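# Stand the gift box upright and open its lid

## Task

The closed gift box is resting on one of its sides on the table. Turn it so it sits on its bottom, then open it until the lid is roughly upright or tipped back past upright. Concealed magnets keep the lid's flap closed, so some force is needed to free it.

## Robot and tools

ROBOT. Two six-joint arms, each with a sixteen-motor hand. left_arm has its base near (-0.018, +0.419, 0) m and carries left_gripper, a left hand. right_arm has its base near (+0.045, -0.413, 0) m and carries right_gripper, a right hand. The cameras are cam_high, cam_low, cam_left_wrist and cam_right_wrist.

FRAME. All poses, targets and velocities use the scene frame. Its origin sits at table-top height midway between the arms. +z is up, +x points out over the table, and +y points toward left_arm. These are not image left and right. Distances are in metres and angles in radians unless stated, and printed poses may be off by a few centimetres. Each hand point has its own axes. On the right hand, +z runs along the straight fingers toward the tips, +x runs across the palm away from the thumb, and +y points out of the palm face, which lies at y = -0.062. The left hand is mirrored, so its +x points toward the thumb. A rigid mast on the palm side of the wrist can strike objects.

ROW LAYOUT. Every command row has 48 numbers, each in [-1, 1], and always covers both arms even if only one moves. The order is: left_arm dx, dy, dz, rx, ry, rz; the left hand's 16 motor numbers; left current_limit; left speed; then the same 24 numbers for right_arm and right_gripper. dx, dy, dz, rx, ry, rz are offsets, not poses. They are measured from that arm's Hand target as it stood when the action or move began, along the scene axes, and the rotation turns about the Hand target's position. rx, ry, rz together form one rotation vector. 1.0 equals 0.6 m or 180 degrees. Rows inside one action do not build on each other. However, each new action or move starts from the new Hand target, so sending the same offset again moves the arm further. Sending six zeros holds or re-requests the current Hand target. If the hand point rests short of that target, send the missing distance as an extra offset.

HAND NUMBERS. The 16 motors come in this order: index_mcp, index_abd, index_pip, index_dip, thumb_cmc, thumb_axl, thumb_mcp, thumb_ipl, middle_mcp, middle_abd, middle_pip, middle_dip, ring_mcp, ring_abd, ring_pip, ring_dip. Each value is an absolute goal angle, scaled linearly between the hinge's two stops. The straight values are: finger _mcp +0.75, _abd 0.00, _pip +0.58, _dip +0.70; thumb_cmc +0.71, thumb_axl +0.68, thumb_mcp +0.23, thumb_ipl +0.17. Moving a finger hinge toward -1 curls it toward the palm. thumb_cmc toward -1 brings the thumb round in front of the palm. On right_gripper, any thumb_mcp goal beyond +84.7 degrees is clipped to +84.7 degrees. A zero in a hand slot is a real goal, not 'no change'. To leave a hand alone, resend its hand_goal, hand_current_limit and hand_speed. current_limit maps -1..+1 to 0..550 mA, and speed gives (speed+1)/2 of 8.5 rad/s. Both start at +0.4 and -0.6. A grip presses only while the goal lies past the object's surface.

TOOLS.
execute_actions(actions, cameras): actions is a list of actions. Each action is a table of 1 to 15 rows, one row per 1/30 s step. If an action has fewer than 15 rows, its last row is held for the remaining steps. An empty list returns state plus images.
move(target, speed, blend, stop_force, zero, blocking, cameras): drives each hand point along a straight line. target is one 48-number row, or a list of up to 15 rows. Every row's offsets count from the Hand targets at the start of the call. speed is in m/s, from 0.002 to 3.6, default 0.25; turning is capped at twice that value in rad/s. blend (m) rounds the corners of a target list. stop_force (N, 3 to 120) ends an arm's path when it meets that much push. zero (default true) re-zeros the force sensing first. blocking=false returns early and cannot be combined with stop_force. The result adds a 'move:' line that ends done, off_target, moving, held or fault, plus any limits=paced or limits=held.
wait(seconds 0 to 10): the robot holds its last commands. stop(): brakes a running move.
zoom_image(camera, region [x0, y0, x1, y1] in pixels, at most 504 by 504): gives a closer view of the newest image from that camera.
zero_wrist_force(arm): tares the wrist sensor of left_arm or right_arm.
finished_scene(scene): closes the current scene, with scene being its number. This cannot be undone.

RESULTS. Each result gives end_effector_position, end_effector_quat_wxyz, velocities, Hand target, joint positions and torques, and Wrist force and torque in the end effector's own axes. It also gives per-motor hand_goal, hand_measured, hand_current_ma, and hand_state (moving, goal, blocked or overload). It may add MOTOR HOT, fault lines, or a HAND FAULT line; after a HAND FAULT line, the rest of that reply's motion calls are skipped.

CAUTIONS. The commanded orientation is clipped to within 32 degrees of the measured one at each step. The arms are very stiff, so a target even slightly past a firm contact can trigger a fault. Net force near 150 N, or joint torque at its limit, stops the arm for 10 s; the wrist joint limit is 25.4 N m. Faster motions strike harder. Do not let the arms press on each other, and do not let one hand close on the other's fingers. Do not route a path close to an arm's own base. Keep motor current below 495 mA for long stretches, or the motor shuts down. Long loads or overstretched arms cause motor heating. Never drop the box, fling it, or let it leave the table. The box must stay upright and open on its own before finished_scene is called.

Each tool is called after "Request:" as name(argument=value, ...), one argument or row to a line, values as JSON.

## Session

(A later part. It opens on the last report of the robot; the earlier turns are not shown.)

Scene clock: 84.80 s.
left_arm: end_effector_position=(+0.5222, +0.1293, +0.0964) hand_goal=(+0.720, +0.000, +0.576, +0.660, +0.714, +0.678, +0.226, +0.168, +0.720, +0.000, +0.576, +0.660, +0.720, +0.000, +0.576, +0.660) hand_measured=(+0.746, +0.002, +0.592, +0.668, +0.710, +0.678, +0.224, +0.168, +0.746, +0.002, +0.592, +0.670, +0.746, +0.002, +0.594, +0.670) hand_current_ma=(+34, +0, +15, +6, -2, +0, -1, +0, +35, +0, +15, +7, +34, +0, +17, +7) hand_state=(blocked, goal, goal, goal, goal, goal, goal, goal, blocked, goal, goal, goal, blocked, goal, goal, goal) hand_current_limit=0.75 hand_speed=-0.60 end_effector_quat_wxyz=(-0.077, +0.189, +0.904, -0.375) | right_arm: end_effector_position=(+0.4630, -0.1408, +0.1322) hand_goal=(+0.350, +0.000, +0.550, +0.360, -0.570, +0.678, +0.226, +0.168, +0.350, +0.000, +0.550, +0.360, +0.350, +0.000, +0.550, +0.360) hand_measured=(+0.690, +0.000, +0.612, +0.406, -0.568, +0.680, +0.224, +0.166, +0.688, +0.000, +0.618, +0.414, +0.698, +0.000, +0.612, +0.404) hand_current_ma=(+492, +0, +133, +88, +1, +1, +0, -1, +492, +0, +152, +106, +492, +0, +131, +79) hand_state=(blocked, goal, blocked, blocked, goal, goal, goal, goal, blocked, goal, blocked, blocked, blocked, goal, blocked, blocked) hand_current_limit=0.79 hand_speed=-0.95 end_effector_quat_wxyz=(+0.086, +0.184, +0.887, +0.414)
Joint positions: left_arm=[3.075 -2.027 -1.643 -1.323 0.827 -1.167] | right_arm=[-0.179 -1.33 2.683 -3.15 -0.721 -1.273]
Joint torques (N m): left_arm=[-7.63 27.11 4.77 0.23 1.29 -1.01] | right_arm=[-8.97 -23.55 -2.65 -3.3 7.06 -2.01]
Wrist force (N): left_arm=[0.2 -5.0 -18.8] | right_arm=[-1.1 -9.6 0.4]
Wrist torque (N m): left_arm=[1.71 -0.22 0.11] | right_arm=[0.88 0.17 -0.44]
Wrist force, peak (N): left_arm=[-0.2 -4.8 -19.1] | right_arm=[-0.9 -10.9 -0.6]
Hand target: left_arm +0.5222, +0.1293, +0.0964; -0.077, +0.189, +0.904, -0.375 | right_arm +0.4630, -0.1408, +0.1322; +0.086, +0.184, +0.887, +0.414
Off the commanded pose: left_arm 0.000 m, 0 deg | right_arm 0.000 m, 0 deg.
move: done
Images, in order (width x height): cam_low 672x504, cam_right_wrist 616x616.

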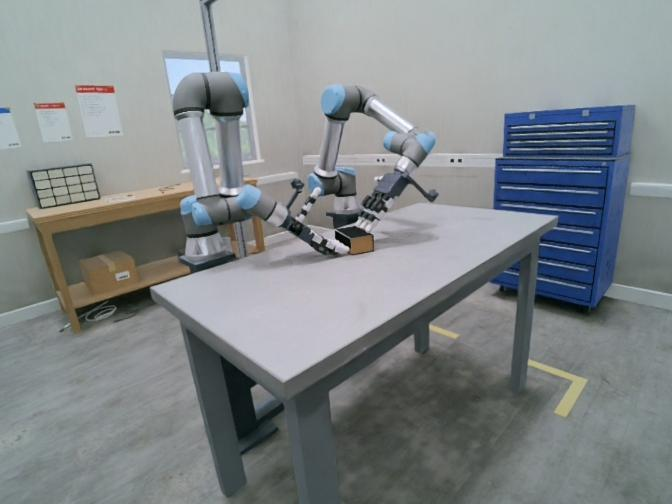

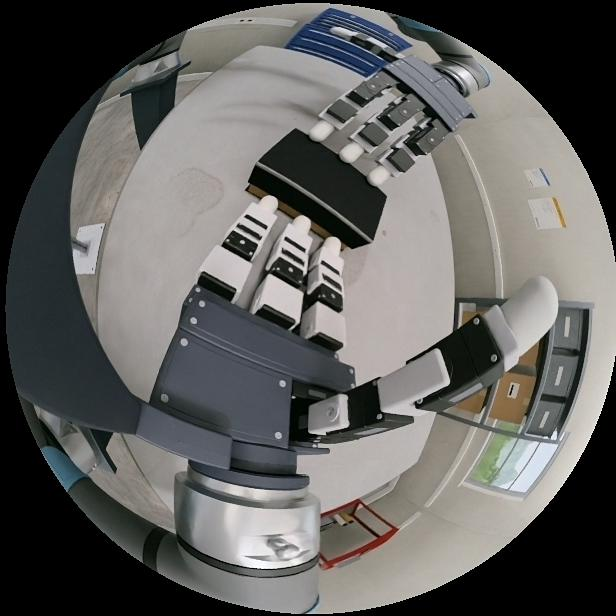

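Request:
execute_actions(
  actions=[],
  cameras=["cam_high", "cam_left_wrist", "cam_right_wrist"],
)

Request:
zoom_image(
  camera="cam_left_wrist",
  region=[250, 130, 410, 290],
)

Request:
zoom_image(
  camera="cam_right_wrist",
  region=[235, 100, 405, 270],
)

Request:
zoom_image(
  camera="cam_high",
  region=[215, 225, 335, 345],
)

Scene clock: 115.87 s.
left_arm: end_effector_position=(+0.5222, +0.1293, +0.0964) hand_goal=(+0.720, +0.000, +0.576, +0.660, +0.714, +0.678, +0.226, +0.168, +0.720, +0.000, +0.576, +0.660, +0.720, +0.000, +0.576, +0.660) hand_measured=(+0.746, +0.002, +0.592, +0.668, +0.710, +0.678, +0.224, +0.168, +0.746, +0.002, +0.592, +0.670, +0.746, +0.002, +0.594, +0.670) hand_current_ma=(+34, +0, +15, +6, -2, +0, -1, +0, +35, +0, +15, +7, +34, +0, +17, +7) hand_state=(blocked, goal, goal, goal, goal, goal, goal, goal, blocked, goal, goal, goal, blocked, goal, goal, goal) hand_current_limit=0.75 hand_speed=-0.60 end_effector_quat_wxyz=(-0.077, +0.189, +0.904, -0.375) | right_arm: end_effector_position=(+0.4630, -0.1408, +0.1322) hand_goal=(+0.350, +0.000, +0.550, +0.360, -0.570, +0.678, +0.226, +0.168, +0.350, +0.000, +0.550, +0.360, +0.350, +0.000, +0.550, +0.360) hand_measured=(+0.690, +0.000, +0.612, +0.406, -0.568, +0.680, +0.224, +0.166, +0.688, +0.000, +0.618, +0.414, +0.698, +0.000, +0.612, +0.404) hand_current_ma=(+492, +0, +133, +88, +1, +1, +0, -1, +492, +0, +152, +106, +492, +0, +131, +79) hand_state=(blocked, goal, blocked, blocked, goal, goal, goal, goal, blocked, goal, blocked, blocked, blocked, goal, blocked, blocked) hand_current_limit=0.79 hand_speed=-0.95 end_effector_quat_wxyz=(+0.086, +0.184, +0.887, +0.414)
Joint positions: left_arm=[3.075 -2.027 -1.643 -1.323 0.827 -1.167] | right_arm=[-0.179 -1.33 2.683 -3.15 -0.721 -1.273]
Joint velocities: within noise
Joint torques (N m): left_arm=[-7.49 26.71 4.7 0.18 1.37 -1.11] | right_arm=[10.68 -13.88 -10.21 -5.85 1.84 2.71]
Wrist force (N): left_arm=[-0.1 -5.0 -18.5] | right_arm=[-1.1 -9.5 0.5]
Wrist torque (N m): left_arm=[1.70 -0.18 0.08] | right_arm=[0.88 0.17 -0.42]
Wrist force, peak (N): left_arm=[-0.3 -5.0 -18.9] | right_arm=[-1.2 -9.9 0.5]
Hand target: left_arm +0.5222, +0.1293, +0.0964; -0.077, +0.189, +0.904, -0.375 | right_arm +0.4630, -0.1408, +0.1322; +0.086, +0.184, +0.887, +0.414
Off the commanded pose: left_arm 0.000 m, 0 deg | right_arm 0.000 m, 0 deg.
Images, in order (width x height): cam_high 672x504, cam_left_wrist 616x616, cam_right_wrist 616x616.

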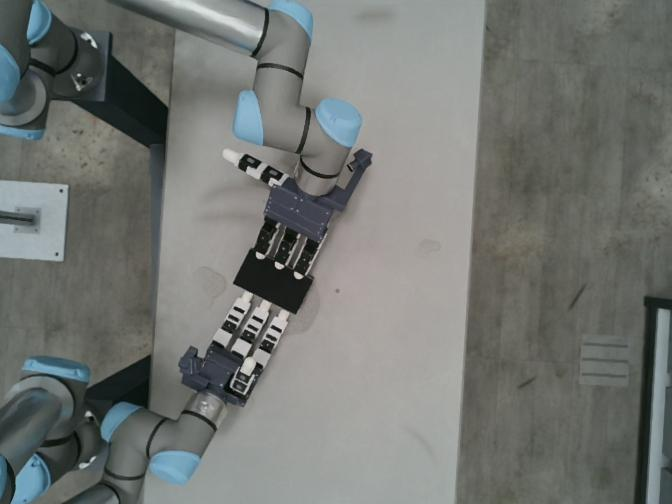

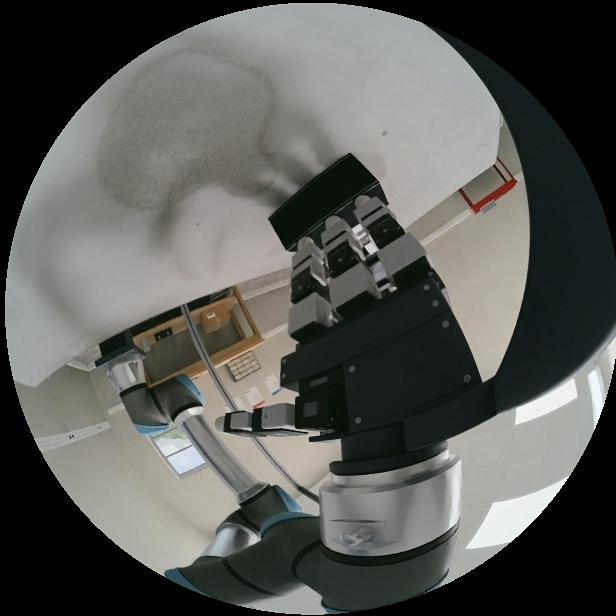

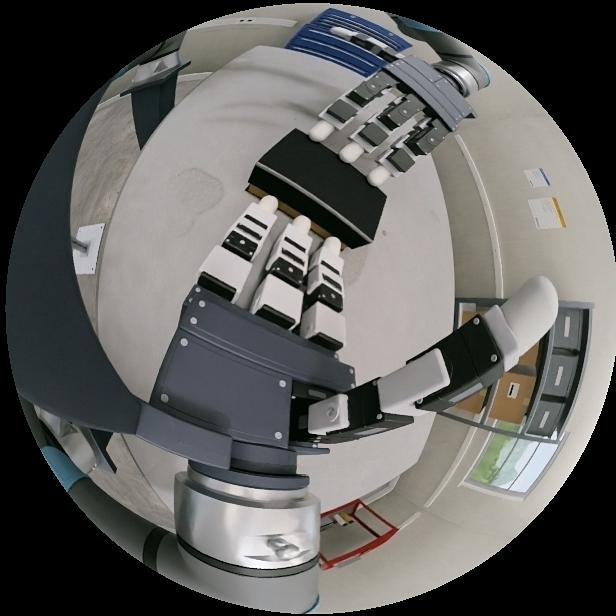

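Scaled by 3.150 from the camera's 616x616 image, which has a finer 880x880 frame.

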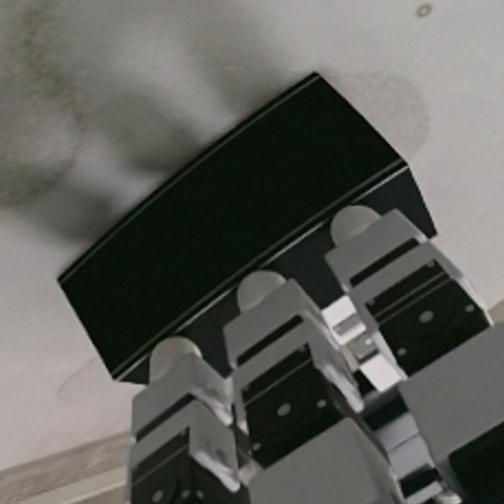

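Scaled by 2.965 from the camera's 616x616 image, which has a finer 880x880 frame.

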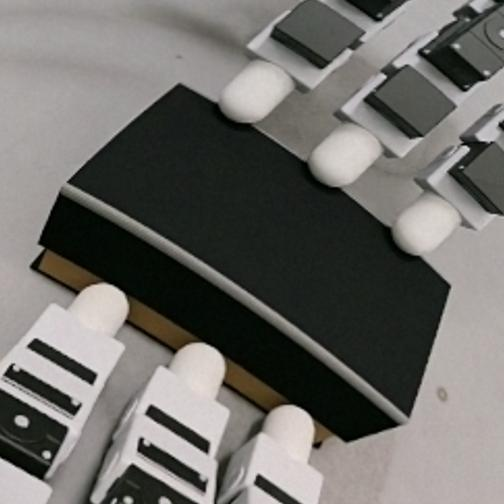

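Scaled by 4.200.

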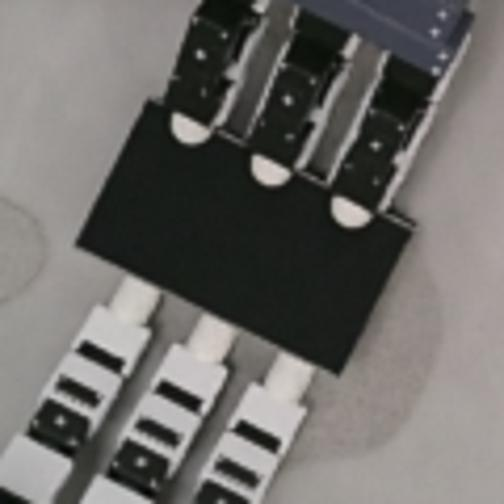

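Request:
execute_actions(
  actions=[],
  cameras=["cam_low", "cam_right_wrist", "cam_left_wrist"],
)

Request:
zoom_image(
  camera="cam_right_wrist",
  region=[150, 100, 450, 400],
)

Request:
zoom_image(
  camera="cam_low",
  region=[260, 150, 420, 290],
)

Scene clock: 117.63 s.
left_arm: end_effector_position=(+0.5222, +0.1293, +0.0964) hand_goal=(+0.720, +0.000, +0.576, +0.660, +0.714, +0.678, +0.226, +0.168, +0.720, +0.000, +0.576, +0.660, +0.720, +0.000, +0.576, +0.660) hand_measured=(+0.746, +0.002, +0.592, +0.668, +0.710, +0.678, +0.224, +0.168, +0.746, +0.002, +0.592, +0.670, +0.746, +0.002, +0.594, +0.670) hand_current_ma=(+34, +0, +15, +6, -2, +0, -1, +0, +35, +0, +15, +7, +34, +0, +17, +7) hand_state=(blocked, goal, goal, goal, goal, goal, goal, goal, blocked, goal, goal, goal, blocked, goal, goal, goal) hand_current_limit=0.75 hand_speed=-0.60 end_effector_quat_wxyz=(-0.077, +0.189, +0.904, -0.375) | right_arm: end_effector_position=(+0.4630, -0.1408, +0.1322) hand_goal=(+0.350, +0.000, +0.550, +0.360, -0.570, +0.678, +0.226, +0.168, +0.350, +0.000, +0.550, +0.360, +0.350, +0.000, +0.550, +0.360) hand_measured=(+0.690, +0.000, +0.612, +0.406, -0.568, +0.680, +0.224, +0.166, +0.688, +0.000, +0.618, +0.414, +0.698, +0.000, +0.612, +0.404) hand_current_ma=(+492, +0, +133, +88, +1, +1, +0, -1, +492, +0, +152, +106, +492, +0, +131, +79) hand_state=(blocked, goal, blocked, blocked, goal, goal, goal, goal, blocked, goal, blocked, blocked, blocked, goal, blocked, blocked) hand_current_limit=0.79 hand_speed=-0.95 end_effector_quat_wxyz=(+0.086, +0.184, +0.887, +0.414)
Joint positions: left_arm=[3.075 -2.027 -1.643 -1.323 0.827 -1.167] | right_arm=[-0.179 -1.33 2.683 -3.15 -0.721 -1.273]
Joint velocities: within noise
Joint torques (N m): left_arm=[-7.13 27.39 4.06 0.24 1.4 -1.08] | right_arm=[10.59 -13.64 -10.37 -6.02 1.6 2.76]
Wrist force (N): left_arm=[-0.1 -5.2 -18.4] | right_arm=[-1.1 -9.5 0.6]
Wrist torque (N m): left_arm=[1.67 -0.18 0.09] | right_arm=[0.88 0.15 -0.43]
Wrist force, peak (N): left_arm=[0.0 -5.0 -18.8] | right_arm=[-1.0 -9.9 0.2]
Hand target: left_arm +0.5222, +0.1293, +0.0964; -0.077, +0.189, +0.904, -0.375 | right_arm +0.4630, -0.1408, +0.1322; +0.086, +0.184, +0.887, +0.414
Off the commanded pose: left_arm 0.000 m, 0 deg | right_arm 0.000 m, 0 deg.
Images, in order (width x height): cam_low 672x504, cam_left_wrist 616x616, cam_right_wrist 616x616.

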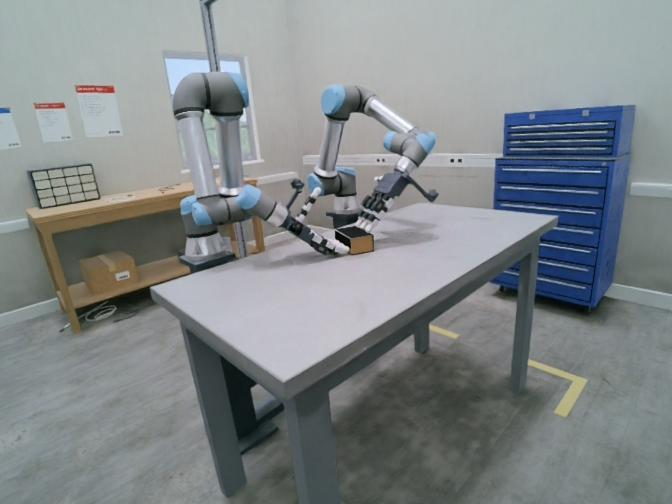

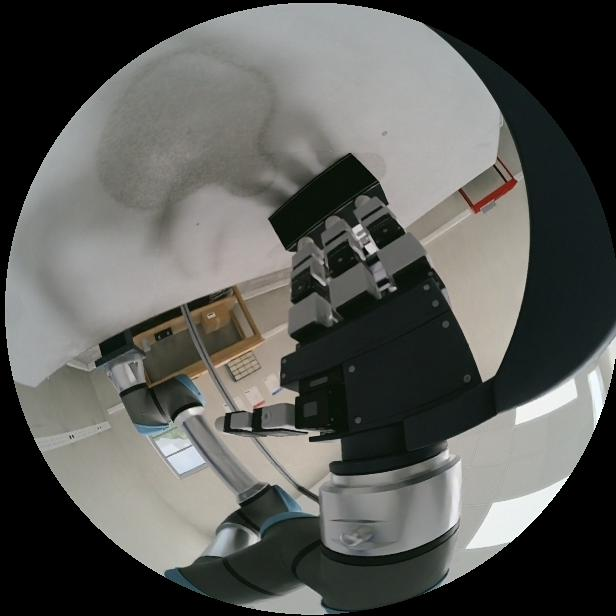

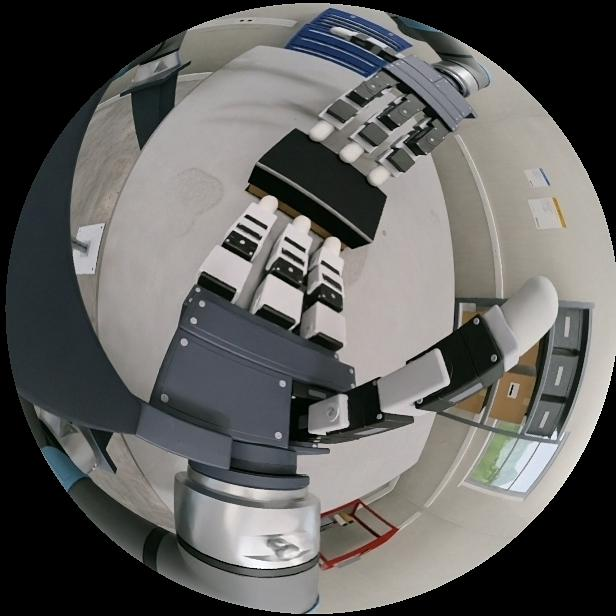

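Scaled by 1.680 from the camera's 616x616 image, which has a finer 880x880 frame.

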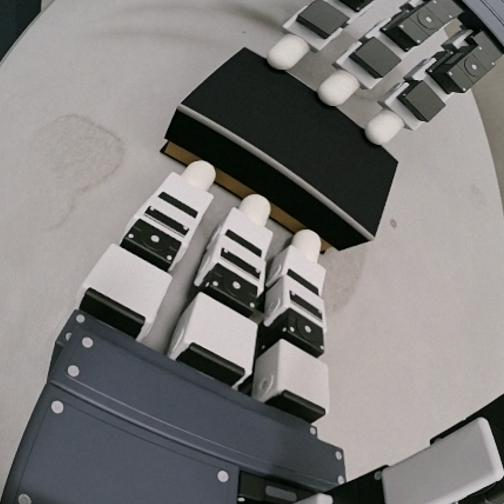

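Scaled by 3.150.

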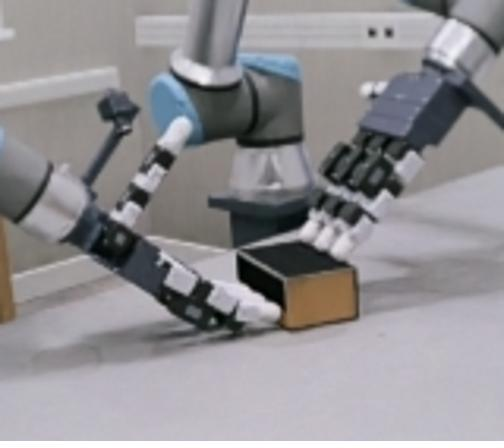

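Request:
move(
  target=[
    [0,0,0,0,0,0,0.72,0,0.576,0.66,0.714,0.678,0.226,0.168,0.72,0,0.576,0.66,0.72,0,0.576,0.66,0.75,-0.6,0,0,0,0,0,0,0.70,0,0.62,0.42,-0.571,0.678,0.226,0.168,0.70,0,0.62,0.42,0.70,0,0.62,0.42,0.3,-0.8],
    [0,0,0.00667,0,0,0,0.72,0,0.576,0.66,0.714,0.678,0.226,0.168,0.72,0,0.576,0.66,0.72,0,0.576,0.66,0.75,-0.6,0,0,0,0,0,0,0.70,0,0.62,0.42,-0.571,0.678,0.226,0.168,0.70,0,0.62,0.42,0.70,0,0.62,0.42,0.3,-0.8],
    [0.0079,0.01836,0.0083,0,0,0,0.72,0,0.576,0.66,0.714,0.678,0.226,0.168,0.72,0,0.576,0.66,0.72,0,0.576,0.66,0.75,-0.6,0,0,0,0,0,0,0.70,0,0.62,0.42,-0.571,0.678,0.226,0.168,0.70,0,0.62,0.42,0.70,0,0.62,0.42,0.3,-0.8],
  ],
  speed=0.05,
  blend=[0,0.002,0],
)

Request:
move(
  target=[-0.0047,-0.0108,-0.01178,0,0,0,0.72,0,0.576,0.66,0.714,0.678,0.226,0.168,0.72,0,0.576,0.66,0.72,0,0.576,0.66,0.75,-0.6,0,0,0,0,0,0,0.70,0,0.62,0.42,-0.571,0.678,0.226,0.168,0.70,0,0.62,0.42,0.70,0,0.62,0.42,0.3,-0.8],
  speed=0.02,
  stop_force=5,
  cameras=["cam_right_wrist", "cam_left_wrist"],
)

Request:
zoom_image(
  camera="cam_right_wrist",
  region=[220, 100, 420, 300],
)

Request:
zoom_image(
  camera="cam_left_wrist",
  region=[220, 130, 420, 330],
)

Scene clock: 123.17 s.
left_arm: end_effector_position=(+0.5271, +0.1405, +0.1015) hand_goal=(+0.720, +0.000, +0.576, +0.660, +0.714, +0.678, +0.226, +0.168, +0.720, +0.000, +0.576, +0.660, +0.720, +0.000, +0.576, +0.660) hand_measured=(+0.716, +0.000, +0.576, +0.662, +0.710, +0.678, +0.224, +0.168, +0.714, +0.000, +0.576, +0.662, +0.714, +0.000, +0.576, +0.662) hand_current_ma=(-3, +0, +0, +1, -2, +0, -1, +0, -3, +0, +0, +1, -3, +0, +0, +1) hand_state=(goal, goal, goal, goal, goal, goal, goal, goal, goal, goal, goal, goal, goal, goal, goal, goal) hand_current_limit=0.75 hand_speed=-0.60 end_effector_quat_wxyz=(-0.077, +0.189, +0.904, -0.375) end_effector_velocity=(+0.000, -0.001, +0.000) end_effector_angular_velocity=(+0.002, -0.002, +0.002) | right_arm: end_effector_position=(+0.4630, -0.1408, +0.1322) hand_goal=(+0.700, +0.000, +0.620, +0.420, -0.570, +0.678, +0.226, +0.168, +0.700, +0.000, +0.620, +0.420, +0.700, +0.000, +0.620, +0.420) hand_measured=(+0.706, +0.000, +0.626, +0.424, -0.568, +0.680, +0.224, +0.166, +0.706, +0.000, +0.626, +0.424, +0.706, +0.000, +0.626, +0.422) hand_current_ma=(+5, +0, +5, +2, +1, +1, +0, -1, +4, +0, +5, +2, +5, +0, +4, +0) hand_state=(goal, goal, goal, goal, goal, goal, goal, goal, goal, goal, goal, goal, goal, goal, goal, goal) hand_current_limit=0.30 hand_speed=-0.80 end_effector_quat_wxyz=(+0.086, +0.184, +0.887, +0.414)
Joint positions: left_arm=[3.094 -2.022 -1.63 -1.356 0.832 -1.143] | right_arm=[-0.179 -1.33 2.683 -3.15 -0.721 -1.273]
Joint velocities: left_arm=[-0.002 0 0 0.006 0.001 -0.006] | right_arm=[within noise]
Joint torques (N m): left_arm=[-11.9 29.75 14.61 3.55 -1.03 -1.41] | right_arm=[10.94 -13.46 -10.06 -0.7 1.49 2.74]
Wrist force (N): left_arm=[-0.5 0.8 -1.2] | right_arm=[-0.9 -0.3 -0.7]
Wrist torque (N m): left_arm=[0.11 0.03 -0.08] | right_arm=[0.20 0.11 -0.19]
Wrist force, peak (N): left_arm=[0.0 -5.3 -18.8] | right_arm=[-1.0 -10.0 0.5]
Hand target: left_arm +0.5270, +0.1403, +0.1014; -0.077, +0.189, +0.904, -0.375 | right_arm +0.4630, -0.1408, +0.1322; +0.086, +0.184, +0.887, +0.414
Off the commanded pose: left_arm 0.000 m, 0 deg | right_arm 0.000 m, 0 deg.
move: done

Scene clock: 124.80 s.
left_arm: end_effector_position=(+0.5244, +0.1344, +0.0950) hand_goal=(+0.720, +0.000, +0.576, +0.660, +0.714, +0.678, +0.226, +0.168, +0.720, +0.000, +0.576, +0.660, +0.720, +0.000, +0.576, +0.660) hand_measured=(+0.716, -0.002, +0.576, +0.662, +0.710, +0.678, +0.224, +0.168, +0.714, -0.002, +0.576, +0.662, +0.718, -0.004, +0.578, +0.662) hand_current_ma=(-3, +0, +0, +1, -2, +0, -1, +0, -3, -1, +0, +1, +0, -1, +1, +1) hand_state=(goal, goal, goal, goal, goal, goal, goal, goal, goal, goal, goal, goal, goal, goal, goal, goal) hand_current_limit=0.75 hand_speed=-0.60 end_effector_quat_wxyz=(-0.077, +0.189, +0.904, -0.375) | right_arm: end_effector_position=(+0.4630, -0.1408, +0.1322) hand_goal=(+0.700, +0.000, +0.620, +0.420, -0.570, +0.678, +0.226, +0.168, +0.700, +0.000, +0.620, +0.420, +0.700, +0.000, +0.620, +0.420) hand_measured=(+0.708, +0.000, +0.626, +0.422, -0.568, +0.680, +0.224, +0.166, +0.706, -0.002, +0.626, +0.422, +0.708, -0.004, +0.626, +0.420) hand_current_ma=(+6, +0, +5, +1, +1, +1, +0, -1, +5, +0, +5, +0, +6, -2, +4, +0) hand_state=(goal, goal, goal, goal, goal, goal, goal, goal, goal, goal, goal, goal, goal, goal, goal, goal) hand_current_limit=0.30 hand_speed=-0.80 end_effector_quat_wxyz=(+0.086, +0.184, +0.887, +0.414)
Joint positions: left_arm=[3.083 -2.029 -1.642 -1.33 0.829 -1.156] | right_arm=[-0.179 -1.33 2.683 -3.15 -0.721 -1.273]
Joint torques (N m): left_arm=[9.44 46.39 25.71 3 1.28 -0.37] | right_arm=[11.03 -14.25 -9.43 -1.18 1.49 2.39]
Wrist force (N): left_arm=[-0.7 0.1 -6.8] | right_arm=[-0.3 -1.4 -4.6]
Wrist torque (N m): left_arm=[0.55 -0.26 -0.03] | right_arm=[0.51 0.32 -0.18]
Wrist force, peak (N): left_arm=[-0.8 -1.2 -16.3] | right_arm=[0.0 -1.7 -5.2]
Hand target: left_arm +0.5244, +0.1344, +0.0950; -0.077, +0.189, +0.904, -0.375 (not the last commanded pose) | right_arm +0.4630, -0.1408, +0.1322; +0.086, +0.184, +0.887, +0.414
Off the commanded pose: left_arm 0.001 m, 0 deg | right_arm 0.000 m, 0 deg.
move: contact (left_arm)
Images, in order (width x height): cam_left_wrist 616x616, cam_right_wrist 616x616.

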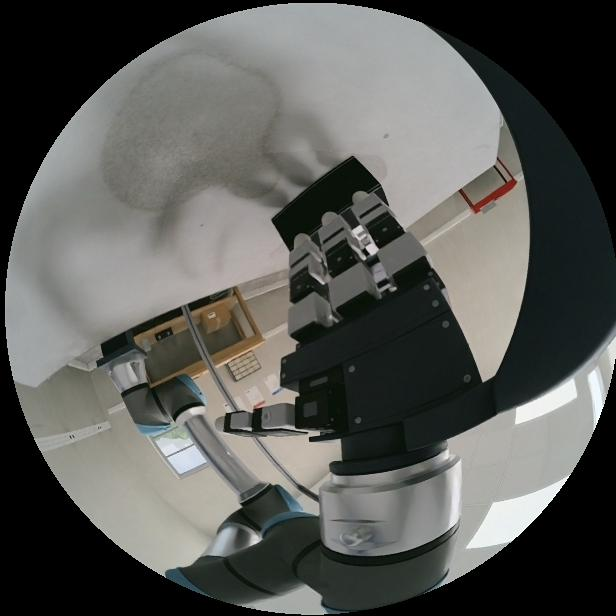

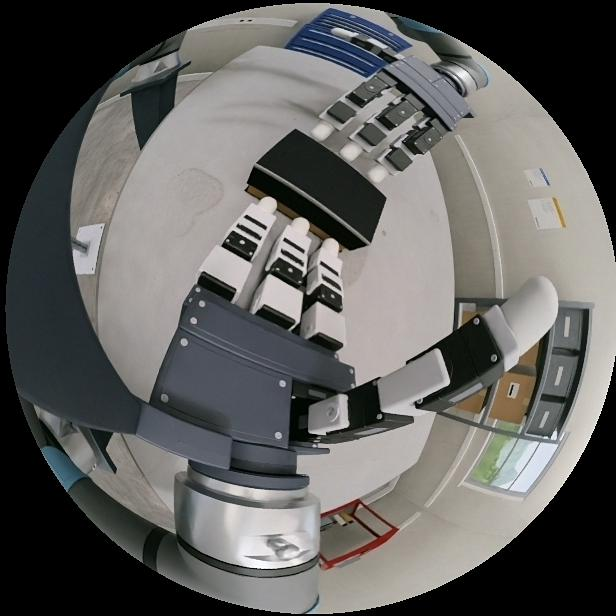

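Scaled by 2.520 from the camera's 616x616 image, which has a finer 880x880 frame.

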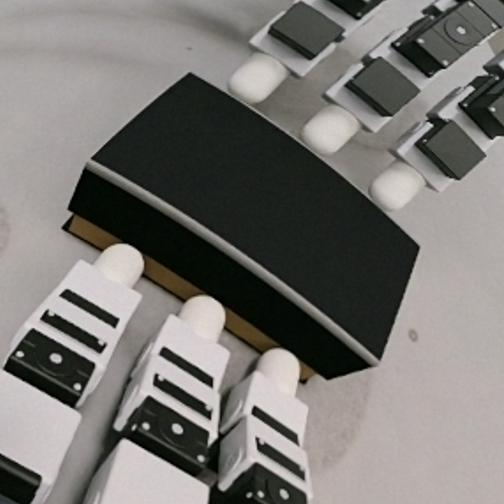

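Scaled by 2.520 from the camera's 616x616 image, which has a finer 880x880 frame.

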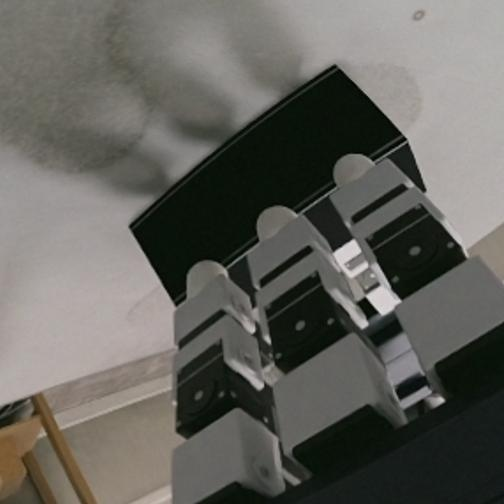

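Request:
move(
  target=[-0.0047,-0.0108,-0.01178,0,0,0,0.72,0,0.576,0.66,0.714,0.678,0.226,0.168,0.72,0,0.576,0.66,0.72,0,0.576,0.66,0.75,-0.6,0,0,0,0,0,0,0.70,0,0.62,0.42,-0.571,0.678,0.226,0.168,0.70,0,0.62,0.42,0.70,0,0.62,0.42,0.3,-0.8],
  speed=0.008,
  stop_force=18,
)

Scene clock: 126.30 s.
left_arm: end_effector_position=(+0.5243, +0.1337, +0.0942) hand_goal=(+0.720, +0.000, +0.576, +0.660, +0.714, +0.678, +0.226, +0.168, +0.720, +0.000, +0.576, +0.660, +0.720, +0.000, +0.576, +0.660) hand_measured=(+0.716, +0.002, +0.578, +0.662, +0.710, +0.678, +0.224, +0.168, +0.716, +0.002, +0.578, +0.662, +0.720, +0.000, +0.580, +0.662) hand_current_ma=(-2, +0, +0, +1, -2, +0, -1, +0, -2, +0, +0, +1, +0, +0, +2, +1) hand_state=(goal, goal, goal, goal, goal, goal, goal, goal, goal, goal, goal, goal, goal, goal, goal, goal) hand_current_limit=0.75 hand_speed=-0.60 end_effector_quat_wxyz=(-0.077, +0.189, +0.905, -0.375) | right_arm: end_effector_position=(+0.4630, -0.1408, +0.1322) hand_goal=(+0.700, +0.000, +0.620, +0.420, -0.570, +0.678, +0.226, +0.168, +0.700, +0.000, +0.620, +0.420, +0.700, +0.000, +0.620, +0.420) hand_measured=(+0.708, +0.000, +0.626, +0.418, -0.568, +0.680, +0.224, +0.166, +0.708, -0.002, +0.626, +0.418, +0.708, -0.004, +0.624, +0.418) hand_current_ma=(+8, +0, +4, +0, +1, +1, +0, -1, +7, +0, +4, +0, +8, -2, +3, -1) hand_state=(goal, goal, goal, goal, goal, goal, goal, goal, goal, goal, goal, goal, goal, goal, goal, goal) hand_current_limit=0.30 hand_speed=-0.80 end_effector_quat_wxyz=(+0.086, +0.184, +0.887, +0.414)
Joint positions: left_arm=[3.082 -2.03 -1.643 -1.325 0.829 -1.158] | right_arm=[-0.179 -1.33 2.683 -3.15 -0.721 -1.273]
Joint torques (N m): left_arm=[1.61 38.84 19.19 -1.5 1.52 1.57] | right_arm=[10.04 -14.14 -10.03 -1.2 1.52 2.35]
Wrist force (N): left_arm=[-0.3 -1.2 -25.9] | right_arm=[-0.1 -2.2 -8.7]
Wrist torque (N m): left_arm=[2.04 -0.74 0.05] | right_arm=[0.86 0.40 -0.19]
Wrist force, peak (N): left_arm=[-0.1 -1.9 -33.1] | right_arm=[-0.1 -2.7 -9.2]
Hand target: left_arm +0.5243, +0.1337, +0.0942; -0.077, +0.189, +0.905, -0.375 (not the last commanded pose) | right_arm +0.4630, -0.1408, +0.1322; +0.086, +0.184, +0.887, +0.414
Off the commanded pose: left_arm 0.009 m, 0 deg | right_arm 0.000 m, 0 deg.
move: contact (left_arm)

Request:
move(
  target=[0,0,0,0,0,0,0.72,0,0.576,0.66,0.714,0.678,0.226,0.168,0.72,0,0.576,0.66,0.72,0,0.576,0.66,0.75,-0.6,0,0,0,0,0,0,0.30,0,0.50,0.36,-0.571,0.678,0.226,0.168,0.30,0,0.50,0.36,0.30,0,0.50,0.36,0.79,-0.9],
  speed=0.02,
)

Request:
move(
  target=[0,0,0,0,0,0,0.72,0,0.576,0.66,0.714,0.678,0.226,0.168,0.72,0,0.576,0.66,0.72,0,0.576,0.66,0.75,-0.6,-0.00066,-0.00153,0.005,0,0,0,0.30,0,0.50,0.36,-0.571,0.678,0.226,0.168,0.30,0,0.50,0.36,0.30,0,0.50,0.36,0.79,-0.9],
  speed=0.01,
  cameras=["cam_right_wrist", "cam_left_wrist"],
)

Request:
zoom_image(
  camera="cam_right_wrist",
  region=[220, 100, 420, 300],
)

Scene clock: 127.17 s.
left_arm: end_effector_position=(+0.5243, +0.1337, +0.0942) hand_goal=(+0.720, +0.000, +0.576, +0.660, +0.714, +0.678, +0.226, +0.168, +0.720, +0.000, +0.576, +0.660, +0.720, +0.000, +0.576, +0.660) hand_measured=(+0.716, +0.002, +0.578, +0.662, +0.710, +0.678, +0.224, +0.168, +0.716, +0.002, +0.578, +0.662, +0.720, +0.000, +0.580, +0.662) hand_current_ma=(-2, +0, +0, +1, -2, +0, -1, +0, -2, +0, +0, +1, +0, +0, +2, +1) hand_state=(goal, goal, goal, goal, goal, goal, goal, goal, goal, goal, goal, goal, goal, goal, goal, goal) hand_current_limit=0.75 hand_speed=-0.60 end_effector_quat_wxyz=(-0.077, +0.189, +0.905, -0.375) | right_arm: end_effector_position=(+0.4630, -0.1408, +0.1321) hand_goal=(+0.300, +0.000, +0.500, +0.360, -0.570, +0.678, +0.226, +0.168, +0.300, +0.000, +0.500, +0.360, +0.300, +0.000, +0.500, +0.360) hand_measured=(+0.708, +0.000, +0.614, +0.396, -0.568, +0.680, +0.224, +0.166, +0.708, -0.002, +0.616, +0.398, +0.708, -0.004, +0.612, +0.394) hand_current_ma=(+492, +0, +332, +60, +1, +1, +0, -1, +492, +0, +335, +63, +492, -2, +320, +57) hand_state=(blocked, goal, blocked, blocked, goal, goal, goal, goal, blocked, goal, blocked, blocked, blocked, goal, blocked, blocked) hand_current_limit=0.79 hand_speed=-0.90 end_effector_quat_wxyz=(+0.086, +0.184, +0.887, +0.414)
Joint positions: left_arm=[3.082 -2.03 -1.643 -1.325 0.829 -1.158] | right_arm=[-0.179 -1.33 2.683 -3.15 -0.721 -1.273]
Joint torques (N m): left_arm=[0.94 38.86 19.44 -0.87 1.51 1.48] | right_arm=[10.38 -14.59 -9.23 -3.03 3.55 2.19]
Wrist force (N): left_arm=[-0.8 -1.5 -21.1] | right_arm=[-0.3 -14.7 -2.9]
Wrist torque (N m): left_arm=[1.68 -0.65 0.03] | right_arm=[1.40 0.27 -0.51]
Wrist force, peak (N): left_arm=[-0.4 -1.3 -26.2] | right_arm=[-0.3 -14.7 -2.9]
Hand target: left_arm +0.5243, +0.1337, +0.0942; -0.077, +0.189, +0.905, -0.375 | right_arm +0.4630, -0.1408, +0.1322; +0.086, +0.184, +0.887, +0.414
Off the commanded pose: left_arm 0.000 m, 0 deg | right_arm 0.000 m, 0 deg.
move: done

Scene clock: 127.90 s.
left_arm: end_effector_position=(+0.5243, +0.1337, +0.0942) hand_goal=(+0.720, +0.000, +0.576, +0.660, +0.714, +0.678, +0.226, +0.168, +0.720, +0.000, +0.576, +0.660, +0.720, +0.000, +0.576, +0.660) hand_measured=(+0.716, +0.002, +0.578, +0.662, +0.710, +0.678, +0.224, +0.168, +0.716, +0.002, +0.578, +0.662, +0.720, +0.000, +0.580, +0.662) hand_current_ma=(-2, +0, +0, +1, -2, +0, -1, +0, -2, +0, +0, +1, +0, +0, +2, +1) hand_state=(goal, goal, goal, goal, goal, goal, goal, goal, goal, goal, goal, goal, goal, goal, goal, goal) hand_current_limit=0.75 hand_speed=-0.60 end_effector_quat_wxyz=(-0.077, +0.189, +0.905, -0.375) | right_arm: end_effector_position=(+0.4626, -0.1417, +0.1352) hand_goal=(+0.300, +0.000, +0.500, +0.360, -0.570, +0.678, +0.226, +0.168, +0.300, +0.000, +0.500, +0.360, +0.300, +0.000, +0.500, +0.360) hand_measured=(+0.708, +0.000, +0.614, +0.396, -0.568, +0.680, +0.224, +0.166, +0.708, -0.002, +0.616, +0.398, +0.708, -0.004, +0.612, +0.394) hand_current_ma=(+492, +0, +332, +60, +1, +1, +0, -1, +492, +0, +335, +63, +492, -2, +320, +57) hand_state=(blocked, goal, blocked, blocked, goal, goal, goal, goal, blocked, goal, blocked, blocked, blocked, goal, blocked, blocked) hand_current_limit=0.79 hand_speed=-0.90 end_effector_quat_wxyz=(+0.086, +0.184, +0.887, +0.414)
Joint positions: left_arm=[3.082 -2.03 -1.643 -1.325 0.829 -1.158] | right_arm=[-0.183 -1.349 2.683 -3.128 -0.72 -1.278]
Joint torques (N m): left_arm=[1.41 38.88 19.35 -0.35 1.44 1.44] | right_arm=[-6.22 -13.25 -5.14 -6.08 9.16 -2.12]
Wrist force (N): left_arm=[-1.0 -0.8 -23.4] | right_arm=[-0.5 -16.6 -3.8]
Wrist torque (N m): left_arm=[1.81 -0.69 0.00] | right_arm=[1.70 0.24 -0.56]
Wrist force, peak (N): left_arm=[-1.0 -0.8 -23.4] | right_arm=[-0.5 -16.6 -3.8]
Hand target: left_arm +0.5243, +0.1337, +0.0942; -0.077, +0.189, +0.905, -0.375 | right_arm +0.4626, -0.1417, +0.1352; +0.086, +0.184, +0.887, +0.414
Off the commanded pose: left_arm 0.000 m, 0 deg | right_arm 0.000 m, 0 deg.
move: done
Images, in order (width x height): cam_left_wrist 616x616, cam_right_wrist 616x616.

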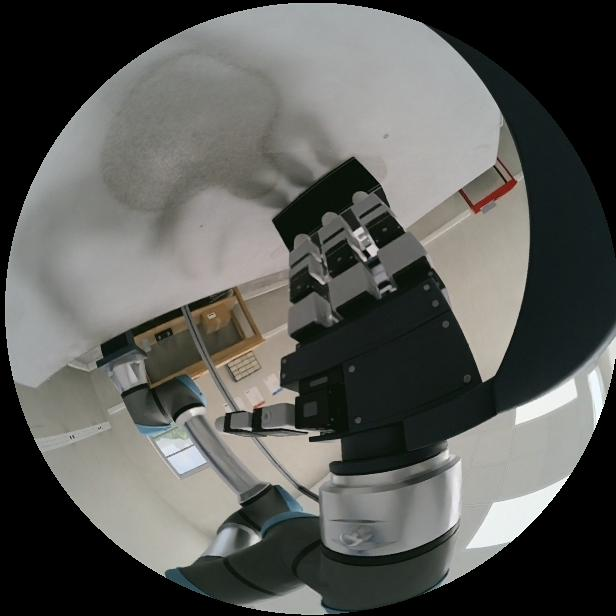

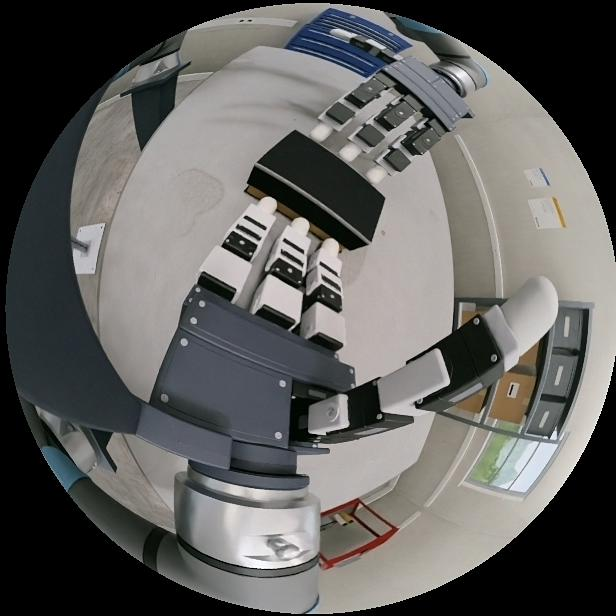

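Scaled by 2.520 from the camera's 616x616 image, which has a finer 880x880 frame.

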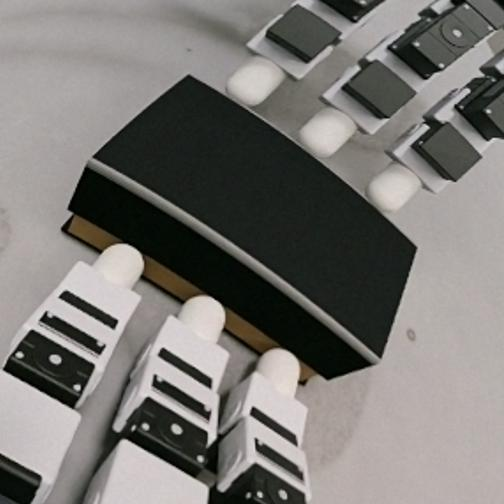

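Request:
move(
  target=[0,0,0,0,0,0,0.72,0,0.576,0.66,0.714,0.678,0.226,0.168,0.72,0,0.576,0.66,0.72,0,0.576,0.66,0.75,-0.6,-0.00132,-0.00306,0.005,0,0,0,0.30,0,0.50,0.36,-0.571,0.678,0.226,0.168,0.30,0,0.50,0.36,0.30,0,0.50,0.36,0.79,-0.9],
  speed=0.01,
  cameras=["cam_right_wrist"],
)

Request:
zoom_image(
  camera="cam_right_wrist",
  region=[220, 100, 420, 300],
)

Scene clock: 128.90 s.
left_arm: end_effector_position=(+0.5243, +0.1337, +0.0942) hand_goal=(+0.720, +0.000, +0.576, +0.660, +0.714, +0.678, +0.226, +0.168, +0.720, +0.000, +0.576, +0.660, +0.720, +0.000, +0.576, +0.660) hand_measured=(+0.716, +0.002, +0.578, +0.662, +0.710, +0.678, +0.224, +0.168, +0.716, +0.000, +0.578, +0.662, +0.718, +0.000, +0.580, +0.662) hand_current_ma=(-2, +0, +0, +1, -2, +0, -1, +0, -3, +0, +0, +1, -1, +0, +2, +1) hand_state=(goal, goal, goal, goal, goal, goal, goal, goal, goal, goal, goal, goal, goal, goal, goal, goal) hand_current_limit=0.75 hand_speed=-0.60 end_effector_quat_wxyz=(-0.077, +0.189, +0.905, -0.375) | right_arm: end_effector_position=(+0.4618, -0.1436, +0.1382) hand_goal=(+0.300, +0.000, +0.500, +0.360, -0.570, +0.678, +0.226, +0.168, +0.300, +0.000, +0.500, +0.360, +0.300, +0.000, +0.500, +0.360) hand_measured=(+0.708, +0.000, +0.614, +0.396, -0.568, +0.680, +0.224, +0.166, +0.708, -0.002, +0.614, +0.398, +0.708, -0.004, +0.612, +0.394) hand_current_ma=(+492, +0, +328, +60, +1, +1, +0, -1, +492, +0, +331, +63, +492, -2, +316, +57) hand_state=(blocked, goal, blocked, blocked, goal, goal, goal, goal, blocked, goal, blocked, blocked, blocked, goal, blocked, blocked) hand_current_limit=0.79 hand_speed=-0.90 end_effector_quat_wxyz=(+0.086, +0.184, +0.887, +0.414)
Joint positions: left_arm=[3.082 -2.03 -1.643 -1.325 0.829 -1.158] | right_arm=[-0.19 -1.37 2.685 -3.1 -0.718 -1.288]
Joint torques (N m): left_arm=[0.29 39.17 19.93 0.59 1.14 1.48] | right_arm=[-0.82 -11.55 -6.93 -6.12 7.87 -1]
Wrist force (N): left_arm=[-0.8 -0.5 -20.2] | right_arm=[-0.7 -13.8 -3.9]
Wrist torque (N m): left_arm=[1.57 -0.62 0.00] | right_arm=[1.52 0.26 -0.52]
Wrist force, peak (N): left_arm=[-0.8 -0.6 -23.5] | right_arm=[-0.6 -16.9 -4.0]
Hand target: left_arm +0.5243, +0.1337, +0.0942; -0.077, +0.189, +0.905, -0.375 | right_arm +0.4618, -0.1436, +0.1382; +0.086, +0.184, +0.887, +0.414
Off the commanded pose: left_arm 0.000 m, 0 deg | right_arm 0.000 m, 0 deg.
move: done
Images, in order (width x height): cam_right_wrist 616x616.

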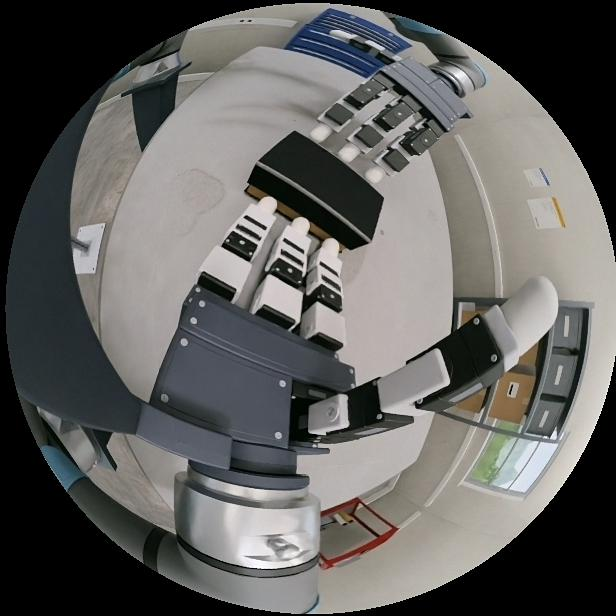

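Scaled by 2.520 from the camera's 616x616 image, which has a finer 880x880 frame.

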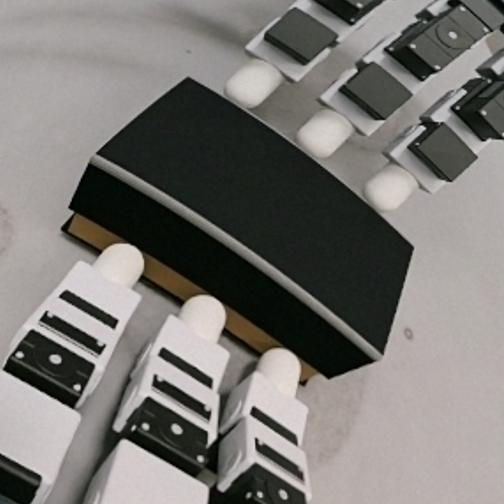

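Request:
wait(
  seconds=0,
  cameras=["cam_low", "cam_high"],
)

Request:
zoom_image(
  camera="cam_low",
  region=[310, 200, 400, 270],
)

Scene clock: 129.13 s.
left_arm: end_effector_position=(+0.5243, +0.1337, +0.0942) hand_goal=(+0.720, +0.000, +0.576, +0.660, +0.714, +0.678, +0.226, +0.168, +0.720, +0.000, +0.576, +0.660, +0.720, +0.000, +0.576, +0.660) hand_measured=(+0.716, +0.002, +0.578, +0.662, +0.710, +0.678, +0.224, +0.168, +0.716, +0.000, +0.578, +0.662, +0.718, -0.002, +0.580, +0.662) hand_current_ma=(-2, +0, +0, +1, -2, +0, -1, +0, -3, +0, +0, +1, -1, +0, +2, +1) hand_state=(goal, goal, goal, goal, goal, goal, goal, goal, goal, goal, goal, goal, goal, goal, goal, goal) hand_current_limit=0.75 hand_speed=-0.60 end_effector_quat_wxyz=(-0.077, +0.189, +0.905, -0.375) | right_arm: end_effector_position=(+0.4618, -0.1436, +0.1382) hand_goal=(+0.300, +0.000, +0.500, +0.360, -0.570, +0.678, +0.226, +0.168, +0.300, +0.000, +0.500, +0.360, +0.300, +0.000, +0.500, +0.360) hand_measured=(+0.708, +0.000, +0.614, +0.396, -0.568, +0.680, +0.224, +0.166, +0.708, -0.002, +0.614, +0.398, +0.708, -0.004, +0.612, +0.394) hand_current_ma=(+492, +0, +328, +60, +1, +1, +0, -1, +492, +0, +331, +63, +492, -2, +315, +57) hand_state=(blocked, goal, blocked, blocked, goal, goal, goal, goal, blocked, goal, blocked, blocked, blocked, goal, blocked, blocked) hand_current_limit=0.79 hand_speed=-0.90 end_effector_quat_wxyz=(+0.086, +0.184, +0.887, +0.414)
Joint positions: left_arm=[3.082 -2.03 -1.643 -1.325 0.829 -1.158] | right_arm=[-0.19 -1.37 2.685 -3.101 -0.718 -1.288]
Joint torques (N m): left_arm=[1.43 38.39 19.62 0.85 1.14 1.49] | right_arm=[8.23 -10.06 -9.71 -6.14 6.87 2.47]
Wrist force (N): left_arm=[-0.9 -0.7 -20.5] | right_arm=[-0.3 -14.2 -4.6]
Wrist torque (N m): left_arm=[1.55 -0.62 -0.01] | right_arm=[1.53 0.28 -0.50]
Wrist force, peak (N): left_arm=[-0.9 -0.7 -20.5] | right_arm=[-0.3 -14.2 -4.6]
Hand target: left_arm +0.5243, +0.1337, +0.0942; -0.077, +0.189, +0.905, -0.375 | right_arm +0.4618, -0.1436, +0.1382; +0.086, +0.184, +0.887, +0.414
Off the commanded pose: left_arm 0.000 m, 0 deg | right_arm 0.000 m, 0 deg.
Images, in order (width x height): cam_high 672x504, cam_low 672x504.

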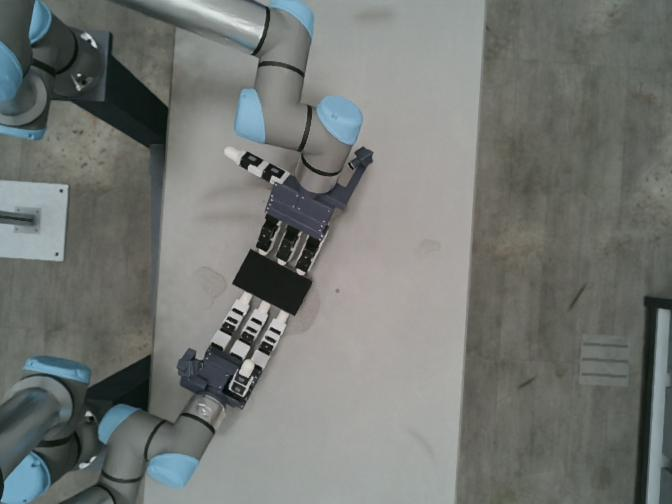

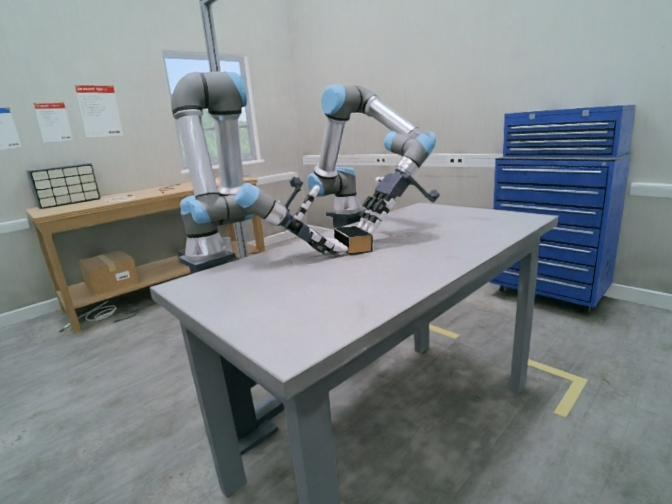

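Scaled by 5.600.

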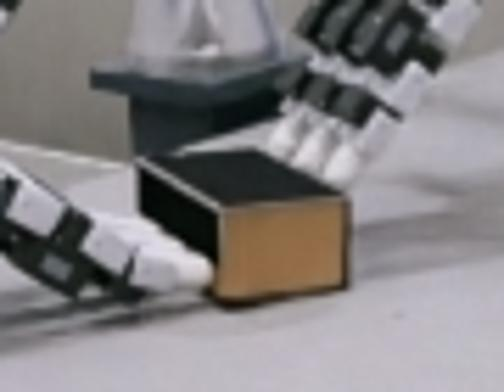

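Request:
move(
  target=[0,0,0,0,0,0,0.72,0,0.576,0.66,0.714,0.678,0.226,0.168,0.72,0,0.576,0.66,0.72,0,0.576,0.66,0.75,-0.6,0,0,-0.008,0,0,0,0.30,0,0.50,0.36,-0.571,0.678,0.226,0.168,0.30,0,0.50,0.36,0.30,0,0.50,0.36,0.79,-0.9],
  speed=0.02,
)

Request:
move(
  target=[-0.0047,-0.0108,-0.01178,0,0,0,0.72,0,0.576,0.66,0.714,0.678,0.226,0.168,0.72,0,0.576,0.66,0.72,0,0.576,0.66,0.75,-0.6,0,0,0,0,0,0,0.30,0,0.50,0.36,-0.571,0.678,0.226,0.168,0.30,0,0.50,0.36,0.30,0,0.50,0.36,0.79,-0.9],
  speed=0.008,
  stop_force=25,
  cameras=["cam_right_wrist"],
)

Request:
zoom_image(
  camera="cam_right_wrist",
  region=[220, 100, 420, 300],
)

Scene clock: 132.17 s.
left_arm: end_effector_position=(+0.5243, +0.1337, +0.0942) hand_goal=(+0.720, +0.000, +0.576, +0.660, +0.714, +0.678, +0.226, +0.168, +0.720, +0.000, +0.576, +0.660, +0.720, +0.000, +0.576, +0.660) hand_measured=(+0.716, +0.002, +0.578, +0.662, +0.710, +0.678, +0.224, +0.168, +0.716, +0.000, +0.578, +0.662, +0.720, -0.002, +0.580, +0.662) hand_current_ma=(-1, +0, +0, +1, -2, +0, -1, +0, -2, +0, +0, +1, +0, +0, +2, +1) hand_state=(goal, goal, goal, goal, goal, goal, goal, goal, goal, goal, goal, goal, goal, goal, goal, goal) hand_current_limit=0.75 hand_speed=-0.60 end_effector_quat_wxyz=(-0.077, +0.189, +0.905, -0.375) | right_arm: end_effector_position=(+0.4618, -0.1436, +0.1333) hand_goal=(+0.300, +0.000, +0.500, +0.360, -0.570, +0.678, +0.226, +0.168, +0.300, +0.000, +0.500, +0.360, +0.300, +0.000, +0.500, +0.360) hand_measured=(+0.708, +0.000, +0.596, +0.396, -0.568, +0.680, +0.224, +0.166, +0.708, -0.002, +0.596, +0.398, +0.708, -0.004, +0.592, +0.394) hand_current_ma=(+492, +0, +250, +60, +1, +1, +0, -1, +492, -1, +252, +63, +492, -2, +240, +57) hand_state=(blocked, goal, blocked, blocked, goal, goal, goal, goal, blocked, goal, blocked, blocked, blocked, goal, blocked, blocked) hand_current_limit=0.79 hand_speed=-0.90 end_effector_quat_wxyz=(+0.086, +0.184, +0.887, +0.414)
Joint positions: left_arm=[3.082 -2.03 -1.643 -1.325 0.829 -1.158] | right_arm=[-0.19 -1.345 2.687 -3.128 -0.719 -1.288]
Joint torques (N m): left_arm=[1.21 38.99 19.61 1.35 0.41 1.39] | right_arm=[11.77 -27.8 -2.86 -1.31 3.57 -1.11]
Wrist force (N): left_arm=[-0.9 -1.2 -15.3] | right_arm=[-0.5 -12.9 -7.0]
Wrist torque (N m): left_arm=[1.25 -0.49 0.01] | right_arm=[1.54 0.30 -0.47]
Wrist force, peak (N): left_arm=[-0.6 -0.7 -20.5] | right_arm=[-0.1 -15.6 -9.3]
Hand target: left_arm +0.5243, +0.1337, +0.0942; -0.077, +0.189, +0.905, -0.375 | right_arm +0.4618, -0.1436, +0.1334; +0.086, +0.184, +0.887, +0.414
Off the commanded pose: left_arm 0.000 m, 0 deg | right_arm 0.000 m, 0 deg.
move: done

Scene clock: 133.77 s.
left_arm: end_effector_position=(+0.5234, +0.1316, +0.0919) hand_goal=(+0.720, +0.000, +0.576, +0.660, +0.714, +0.678, +0.226, +0.168, +0.720, +0.000, +0.576, +0.660, +0.720, +0.000, +0.576, +0.660) hand_measured=(+0.726, +0.002, +0.584, +0.668, +0.710, +0.678, +0.224, +0.168, +0.726, +0.002, +0.584, +0.666, +0.728, +0.000, +0.588, +0.668) hand_current_ma=(+3, +1, +6, +5, -2, +0, -1, +0, +3, +0, +6, +4, +5, +0, +10, +4) hand_state=(goal, goal, goal, goal, goal, goal, goal, goal, goal, goal, goal, goal, goal, goal, goal, goal) hand_current_limit=0.75 hand_speed=-0.60 end_effector_quat_wxyz=(-0.077, +0.189, +0.905, -0.375) | right_arm: end_effector_position=(+0.4618, -0.1436, +0.1334) hand_goal=(+0.300, +0.000, +0.500, +0.360, -0.570, +0.678, +0.226, +0.168, +0.300, +0.000, +0.500, +0.360, +0.300, +0.000, +0.500, +0.360) hand_measured=(+0.718, +0.000, +0.596, +0.398, -0.568, +0.680, +0.224, +0.166, +0.714, -0.002, +0.596, +0.406, +0.716, -0.004, +0.592, +0.400) hand_current_ma=(+492, +0, +250, +64, +1, +1, +0, -1, +492, -1, +251, +85, +492, -2, +239, +70) hand_state=(blocked, goal, blocked, blocked, goal, goal, goal, goal, blocked, goal, blocked, blocked, blocked, goal, blocked, blocked) hand_current_limit=0.79 hand_speed=-0.90 end_effector_quat_wxyz=(+0.086, +0.184, +0.887, +0.414)
Joint positions: left_arm=[3.079 -2.032 -1.647 -1.316 0.828 -1.163] | right_arm=[-0.19 -1.345 2.687 -3.128 -0.718 -1.288]
Joint torques (N m): left_arm=[-6.05 32.34 14.05 -2.17 1.2 1.51] | right_arm=[13.33 -31.98 -13.3 -6.62 11.33 0.21]
Wrist force (N): left_arm=[-0.2 -2.2 -41.9] | right_arm=[-0.8 -23.2 -10.0]
Wrist torque (N m): left_arm=[3.37 -1.04 0.08] | right_arm=[2.48 0.33 -0.74]
Wrist force, peak (N): left_arm=[-0.6 -3.0 -50.0] | right_arm=[-0.8 -23.2 -10.0]
Hand target: left_arm +0.5234, +0.1316, +0.0919; -0.077, +0.189, +0.905, -0.375 (not the last commanded pose) | right_arm +0.4618, -0.1436, +0.1334; +0.086, +0.184, +0.887, +0.414
Off the commanded pose: left_arm 0.007 m, 0 deg | right_arm 0.000 m, 0 deg.
move: contact (left_arm)
Images, in order (width x height): cam_right_wrist 616x616.

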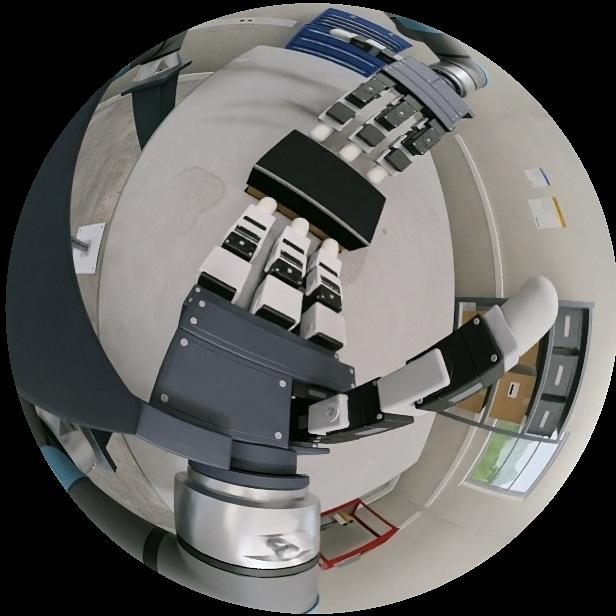

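Scaled by 2.520 from the camera's 616x616 image, which has a finer 880x880 frame.

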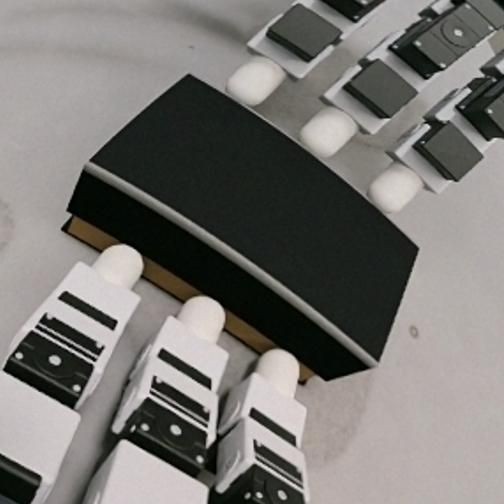

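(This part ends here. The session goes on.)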